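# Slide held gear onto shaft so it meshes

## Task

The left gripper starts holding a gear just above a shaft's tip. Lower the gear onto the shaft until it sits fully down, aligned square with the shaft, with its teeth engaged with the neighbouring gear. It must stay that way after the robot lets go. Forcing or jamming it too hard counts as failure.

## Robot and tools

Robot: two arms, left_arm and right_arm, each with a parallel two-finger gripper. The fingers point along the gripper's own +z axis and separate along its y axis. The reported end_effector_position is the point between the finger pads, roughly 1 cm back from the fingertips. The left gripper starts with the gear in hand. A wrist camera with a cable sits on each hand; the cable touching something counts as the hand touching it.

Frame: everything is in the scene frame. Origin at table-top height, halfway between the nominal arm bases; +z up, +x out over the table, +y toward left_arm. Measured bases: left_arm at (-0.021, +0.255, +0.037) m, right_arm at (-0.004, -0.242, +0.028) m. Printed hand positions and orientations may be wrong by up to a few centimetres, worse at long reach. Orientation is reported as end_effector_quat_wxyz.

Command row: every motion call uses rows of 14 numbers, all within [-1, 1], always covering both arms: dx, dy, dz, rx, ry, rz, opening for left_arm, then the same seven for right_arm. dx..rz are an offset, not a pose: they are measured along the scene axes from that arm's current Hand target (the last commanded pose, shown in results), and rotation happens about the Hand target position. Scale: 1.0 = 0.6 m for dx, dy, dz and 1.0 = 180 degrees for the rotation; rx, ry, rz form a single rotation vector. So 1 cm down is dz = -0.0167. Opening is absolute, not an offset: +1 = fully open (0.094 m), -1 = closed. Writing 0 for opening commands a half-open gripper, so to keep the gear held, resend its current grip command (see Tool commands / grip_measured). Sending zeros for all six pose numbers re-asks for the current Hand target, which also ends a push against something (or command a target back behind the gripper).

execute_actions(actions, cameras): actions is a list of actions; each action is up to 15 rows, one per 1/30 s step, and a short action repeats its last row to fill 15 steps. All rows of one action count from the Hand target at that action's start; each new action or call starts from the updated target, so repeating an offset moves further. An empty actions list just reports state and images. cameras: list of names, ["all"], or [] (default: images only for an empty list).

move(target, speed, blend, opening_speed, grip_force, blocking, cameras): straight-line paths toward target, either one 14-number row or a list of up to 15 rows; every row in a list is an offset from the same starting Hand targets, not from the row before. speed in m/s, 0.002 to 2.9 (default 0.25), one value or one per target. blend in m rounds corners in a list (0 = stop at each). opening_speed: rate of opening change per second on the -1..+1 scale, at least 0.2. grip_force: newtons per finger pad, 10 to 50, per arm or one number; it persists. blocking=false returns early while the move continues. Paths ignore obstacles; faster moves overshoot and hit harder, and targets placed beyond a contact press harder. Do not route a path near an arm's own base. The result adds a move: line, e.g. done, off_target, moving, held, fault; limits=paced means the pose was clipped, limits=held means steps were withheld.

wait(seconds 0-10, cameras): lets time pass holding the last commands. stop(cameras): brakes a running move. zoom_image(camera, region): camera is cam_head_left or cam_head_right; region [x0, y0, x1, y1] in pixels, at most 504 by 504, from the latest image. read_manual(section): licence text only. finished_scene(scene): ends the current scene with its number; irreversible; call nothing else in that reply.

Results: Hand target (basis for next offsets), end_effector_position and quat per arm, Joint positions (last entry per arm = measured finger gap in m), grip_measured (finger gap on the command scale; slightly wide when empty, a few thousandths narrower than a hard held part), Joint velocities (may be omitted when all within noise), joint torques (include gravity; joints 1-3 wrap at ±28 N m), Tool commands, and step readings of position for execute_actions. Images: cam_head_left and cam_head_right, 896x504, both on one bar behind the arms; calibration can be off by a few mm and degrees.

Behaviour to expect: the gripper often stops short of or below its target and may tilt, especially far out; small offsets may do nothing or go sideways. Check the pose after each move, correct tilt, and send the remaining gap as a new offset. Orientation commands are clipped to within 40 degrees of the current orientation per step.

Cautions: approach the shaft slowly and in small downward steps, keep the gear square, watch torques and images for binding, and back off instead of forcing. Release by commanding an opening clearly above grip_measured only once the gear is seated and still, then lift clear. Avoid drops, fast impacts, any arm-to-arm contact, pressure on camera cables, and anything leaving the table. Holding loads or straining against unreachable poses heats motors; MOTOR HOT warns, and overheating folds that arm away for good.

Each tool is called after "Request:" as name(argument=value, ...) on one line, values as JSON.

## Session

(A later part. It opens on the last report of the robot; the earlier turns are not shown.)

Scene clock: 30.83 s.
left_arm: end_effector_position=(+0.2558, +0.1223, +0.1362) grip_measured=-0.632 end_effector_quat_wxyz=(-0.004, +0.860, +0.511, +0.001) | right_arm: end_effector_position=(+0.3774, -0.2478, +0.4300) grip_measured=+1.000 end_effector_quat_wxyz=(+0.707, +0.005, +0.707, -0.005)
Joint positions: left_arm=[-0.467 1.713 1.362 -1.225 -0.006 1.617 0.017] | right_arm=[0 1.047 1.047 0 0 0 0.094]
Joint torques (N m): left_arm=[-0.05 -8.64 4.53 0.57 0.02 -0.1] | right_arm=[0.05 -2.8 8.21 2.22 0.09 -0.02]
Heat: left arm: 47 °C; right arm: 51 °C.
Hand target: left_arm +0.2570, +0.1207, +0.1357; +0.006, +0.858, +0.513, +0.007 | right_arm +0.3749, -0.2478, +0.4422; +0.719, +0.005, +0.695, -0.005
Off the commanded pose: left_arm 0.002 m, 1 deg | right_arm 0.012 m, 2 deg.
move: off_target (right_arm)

Request:
move(target=[0,0,0,0,0,0.022,-1,0,0,0,0,0,0,1], speed=0.1)

Request:
move(target=[0,0,0,0,0,0.022,-1,0,0,0,0,0,0,1], speed=0.1, cameras=["all"])

Request:
zoom_image(camera="cam_head_left", region=[370, 150, 440, 220])

Request:
zoom_image(camera="cam_head_right", region=[360, 150, 430, 220])

Scene clock: 33.13 s.
left_arm: end_effector_position=(+0.2558, +0.1223, +0.1362) grip_measured=-0.632 end_effector_quat_wxyz=(-0.003, +0.844, +0.537, +0.001) | right_arm: end_effector_position=(+0.3774, -0.2478, +0.4300) grip_measured=+1.000 end_effector_quat_wxyz=(+0.707, +0.005, +0.707, -0.005)
Joint positions: left_arm=[-0.467 1.713 1.362 -1.225 -0.006 1.557 0.017] | right_arm=[0 1.047 1.047 0 0 0 0.094]
Joint torques (N m): left_arm=[-0.14 -8.64 4.6 0.56 0.02 -0.19] | right_arm=[0.01 -2.77 8.23 2.22 0.09 -0.02]
Heat: left arm: 46 °C; right arm: 51 °C.
Hand target: left_arm +0.2570, +0.1207, +0.1357; +0.005, +0.840, +0.542, +0.007 | right_arm +0.3749, -0.2478, +0.4422; +0.719, +0.005, +0.695, -0.005
Off the commanded pose: left_arm 0.002 m, 1 deg | right_arm 0.012 m, 2 deg.
move: off_target (right_arm)

Scene clock: 34.17 s.
left_arm: end_effector_position=(+0.2559, +0.1222, +0.1362) grip_measured=-0.632 end_effector_quat_wxyz=(-0.003, +0.824, +0.566, +0.002) | right_arm: end_effector_position=(+0.3774, -0.2478, +0.4300) grip_measured=+1.000 end_effector_quat_wxyz=(+0.707, +0.005, +0.707, -0.005)
Joint positions: left_arm=[-0.467 1.713 1.362 -1.224 -0.006 1.486 0.017] | right_arm=[0 1.047 1.047 0 0 0 0.094]
Joint torques (N m): left_arm=[-0.09 -8.57 4.63 0.56 0 -0.22] | right_arm=[0.01 -2.77 8.21 2.21 0.1 -0.03]
Heat: left arm: 46 °C; right arm: 51 °C.
Hand target: left_arm +0.2570, +0.1206, +0.1357; +0.005, +0.821, +0.571, +0.007 | right_arm +0.3749, -0.2478, +0.4422; +0.719, +0.005, +0.695, -0.005
Off the commanded pose: left_arm 0.002 m, 1 deg | right_arm 0.012 m, 2 deg.
move: off_target (right_arm)

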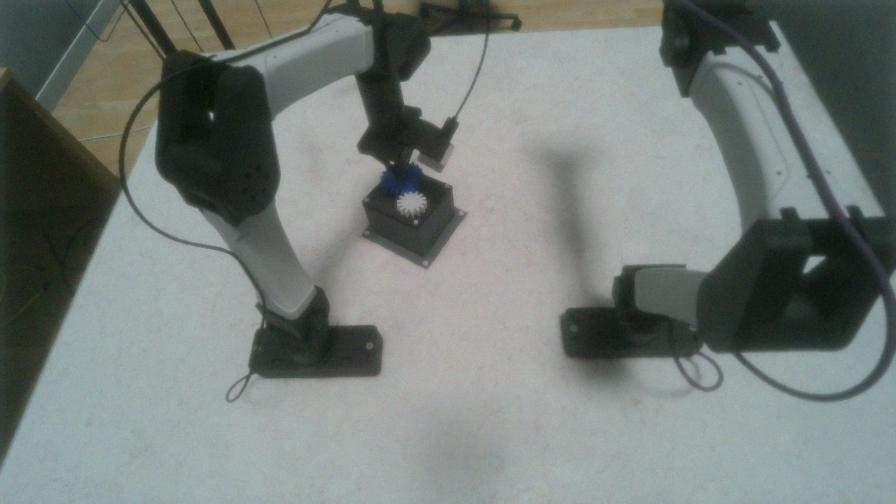

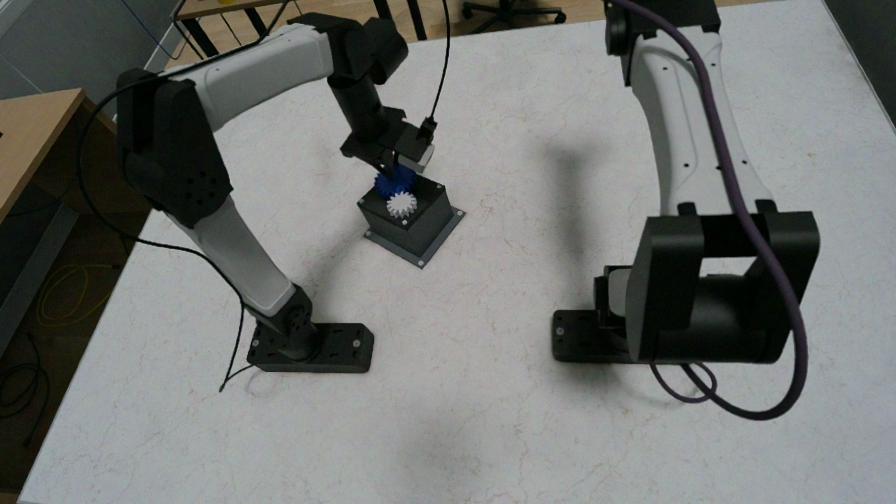

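Scaled by 7.200.

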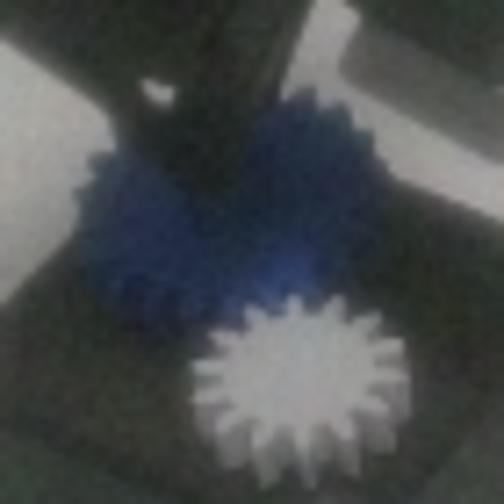

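Scaled by 7.200.

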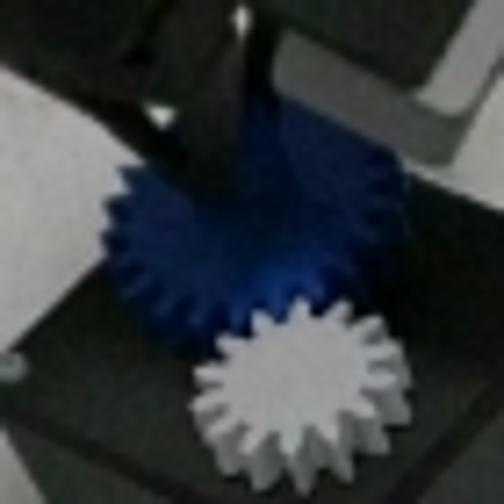

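Request:
move(target=[-0.002,0.0025,0.002,0,0,0,-0.2,0,0,0,0,0,0,1], speed=0.05, opening_speed=0.5)

Request:
move(target=[0,0,0.12,0,0,0,-0.2,0,0,0,0,0,0,1], speed=0.15, cameras=["all"])

Request:
zoom_image(camera="cam_head_left", region=[370, 150, 440, 220])

Request:
zoom_image(camera="cam_head_right", region=[360, 150, 430, 220])

Scene clock: 37.13 s.
left_arm: end_effector_position=(+0.2545, +0.1229, +0.1334) grip_measured=-0.203 end_effector_quat_wxyz=(-0.004, +0.823, +0.568, +0.001) | right_arm: end_effector_position=(+0.3774, -0.2478, +0.4300) grip_measured=+1.000 end_effector_quat_wxyz=(+0.707, +0.005, +0.707, -0.005)
Joint positions: left_arm=[-0.467 1.71 1.348 -1.214 -0.006 1.482 0.037] | right_arm=[0 1.047 1.047 0 0 0 0.094]
Joint torques (N m): left_arm=[0.05 -8.98 5.63 0.42 0.01 -0.12] | right_arm=[0.02 -2.77 8.21 2.22 0.1 -0.03]
Heat: left arm: 46 °C; right arm: 51 °C.
Hand target: left_arm +0.2558, +0.1221, +0.1369; +0.005, +0.821, +0.571, +0.007 | right_arm +0.3749, -0.2478, +0.4422; +0.719, +0.005, +0.695, -0.005
Off the commanded pose: left_arm 0.004 m, 1 deg | right_arm 0.012 m, 2 deg.
move: off_target (right_arm)

Scene clock: 38.43 s.
left_arm: end_effector_position=(+0.2555, +0.1224, +0.2022) grip_measured=-0.202 end_effector_quat_wxyz=(+0.000, +0.823, +0.568, +0.003) | right_arm: end_effector_position=(+0.3774, -0.2478, +0.4300) grip_measured=+1.000 end_effector_quat_wxyz=(+0.707, +0.005, +0.707, -0.005)
Joint positions: left_arm=[-0.467 1.71 1.621 -1.479 -0.006 1.482 0.037] | right_arm=[0 1.047 1.047 0 0 0 0.094]
Joint torques (N m): left_arm=[0.09 -8.09 7.71 0.28 0 -0.11] | right_arm=[-0.01 -2.77 8.21 2.21 0.09 -0.02]
Heat: left arm: 46 °C; right arm: 51 °C.
Hand target: left_arm +0.2558, +0.1222, +0.2089; +0.005, +0.821, +0.571, +0.007 | right_arm +0.3749, -0.2478, +0.4422; +0.719, +0.005, +0.695, -0.005
Off the commanded pose: left_arm 0.007 m, 1 deg | right_arm 0.012 m, 2 deg.
move: off_target (right_arm)

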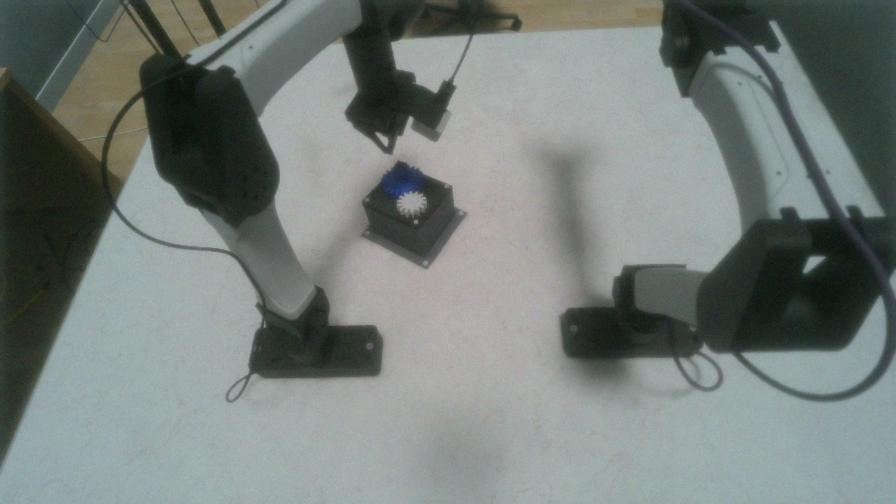

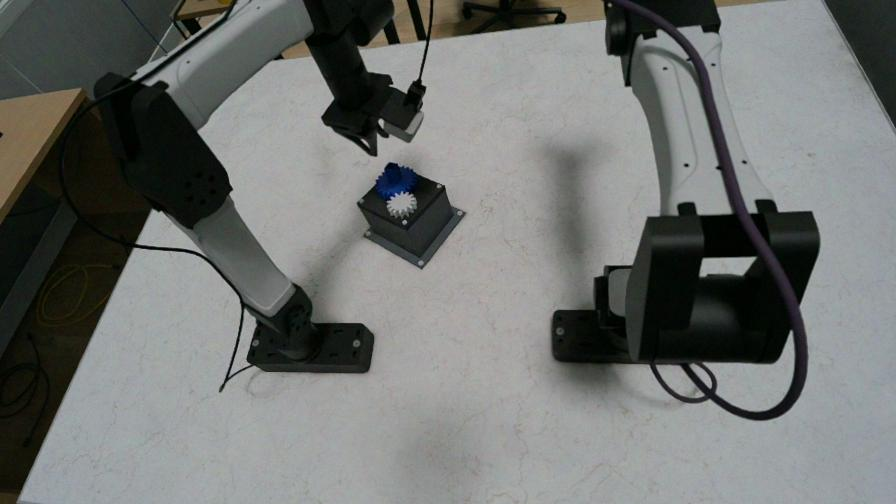

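Scaled by 7.200.

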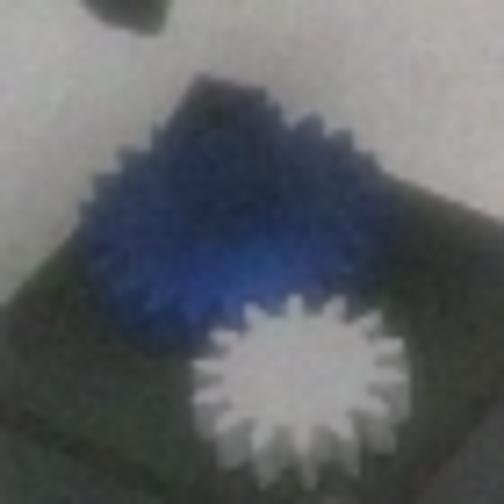

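Scaled by 7.200.

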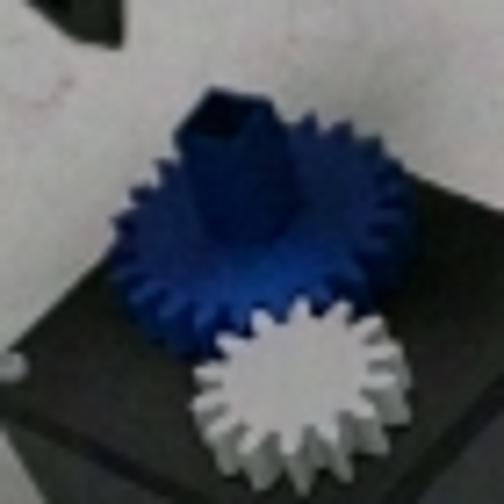

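Request:
finished_scene(scene=1)

The scene is finished: the task was done.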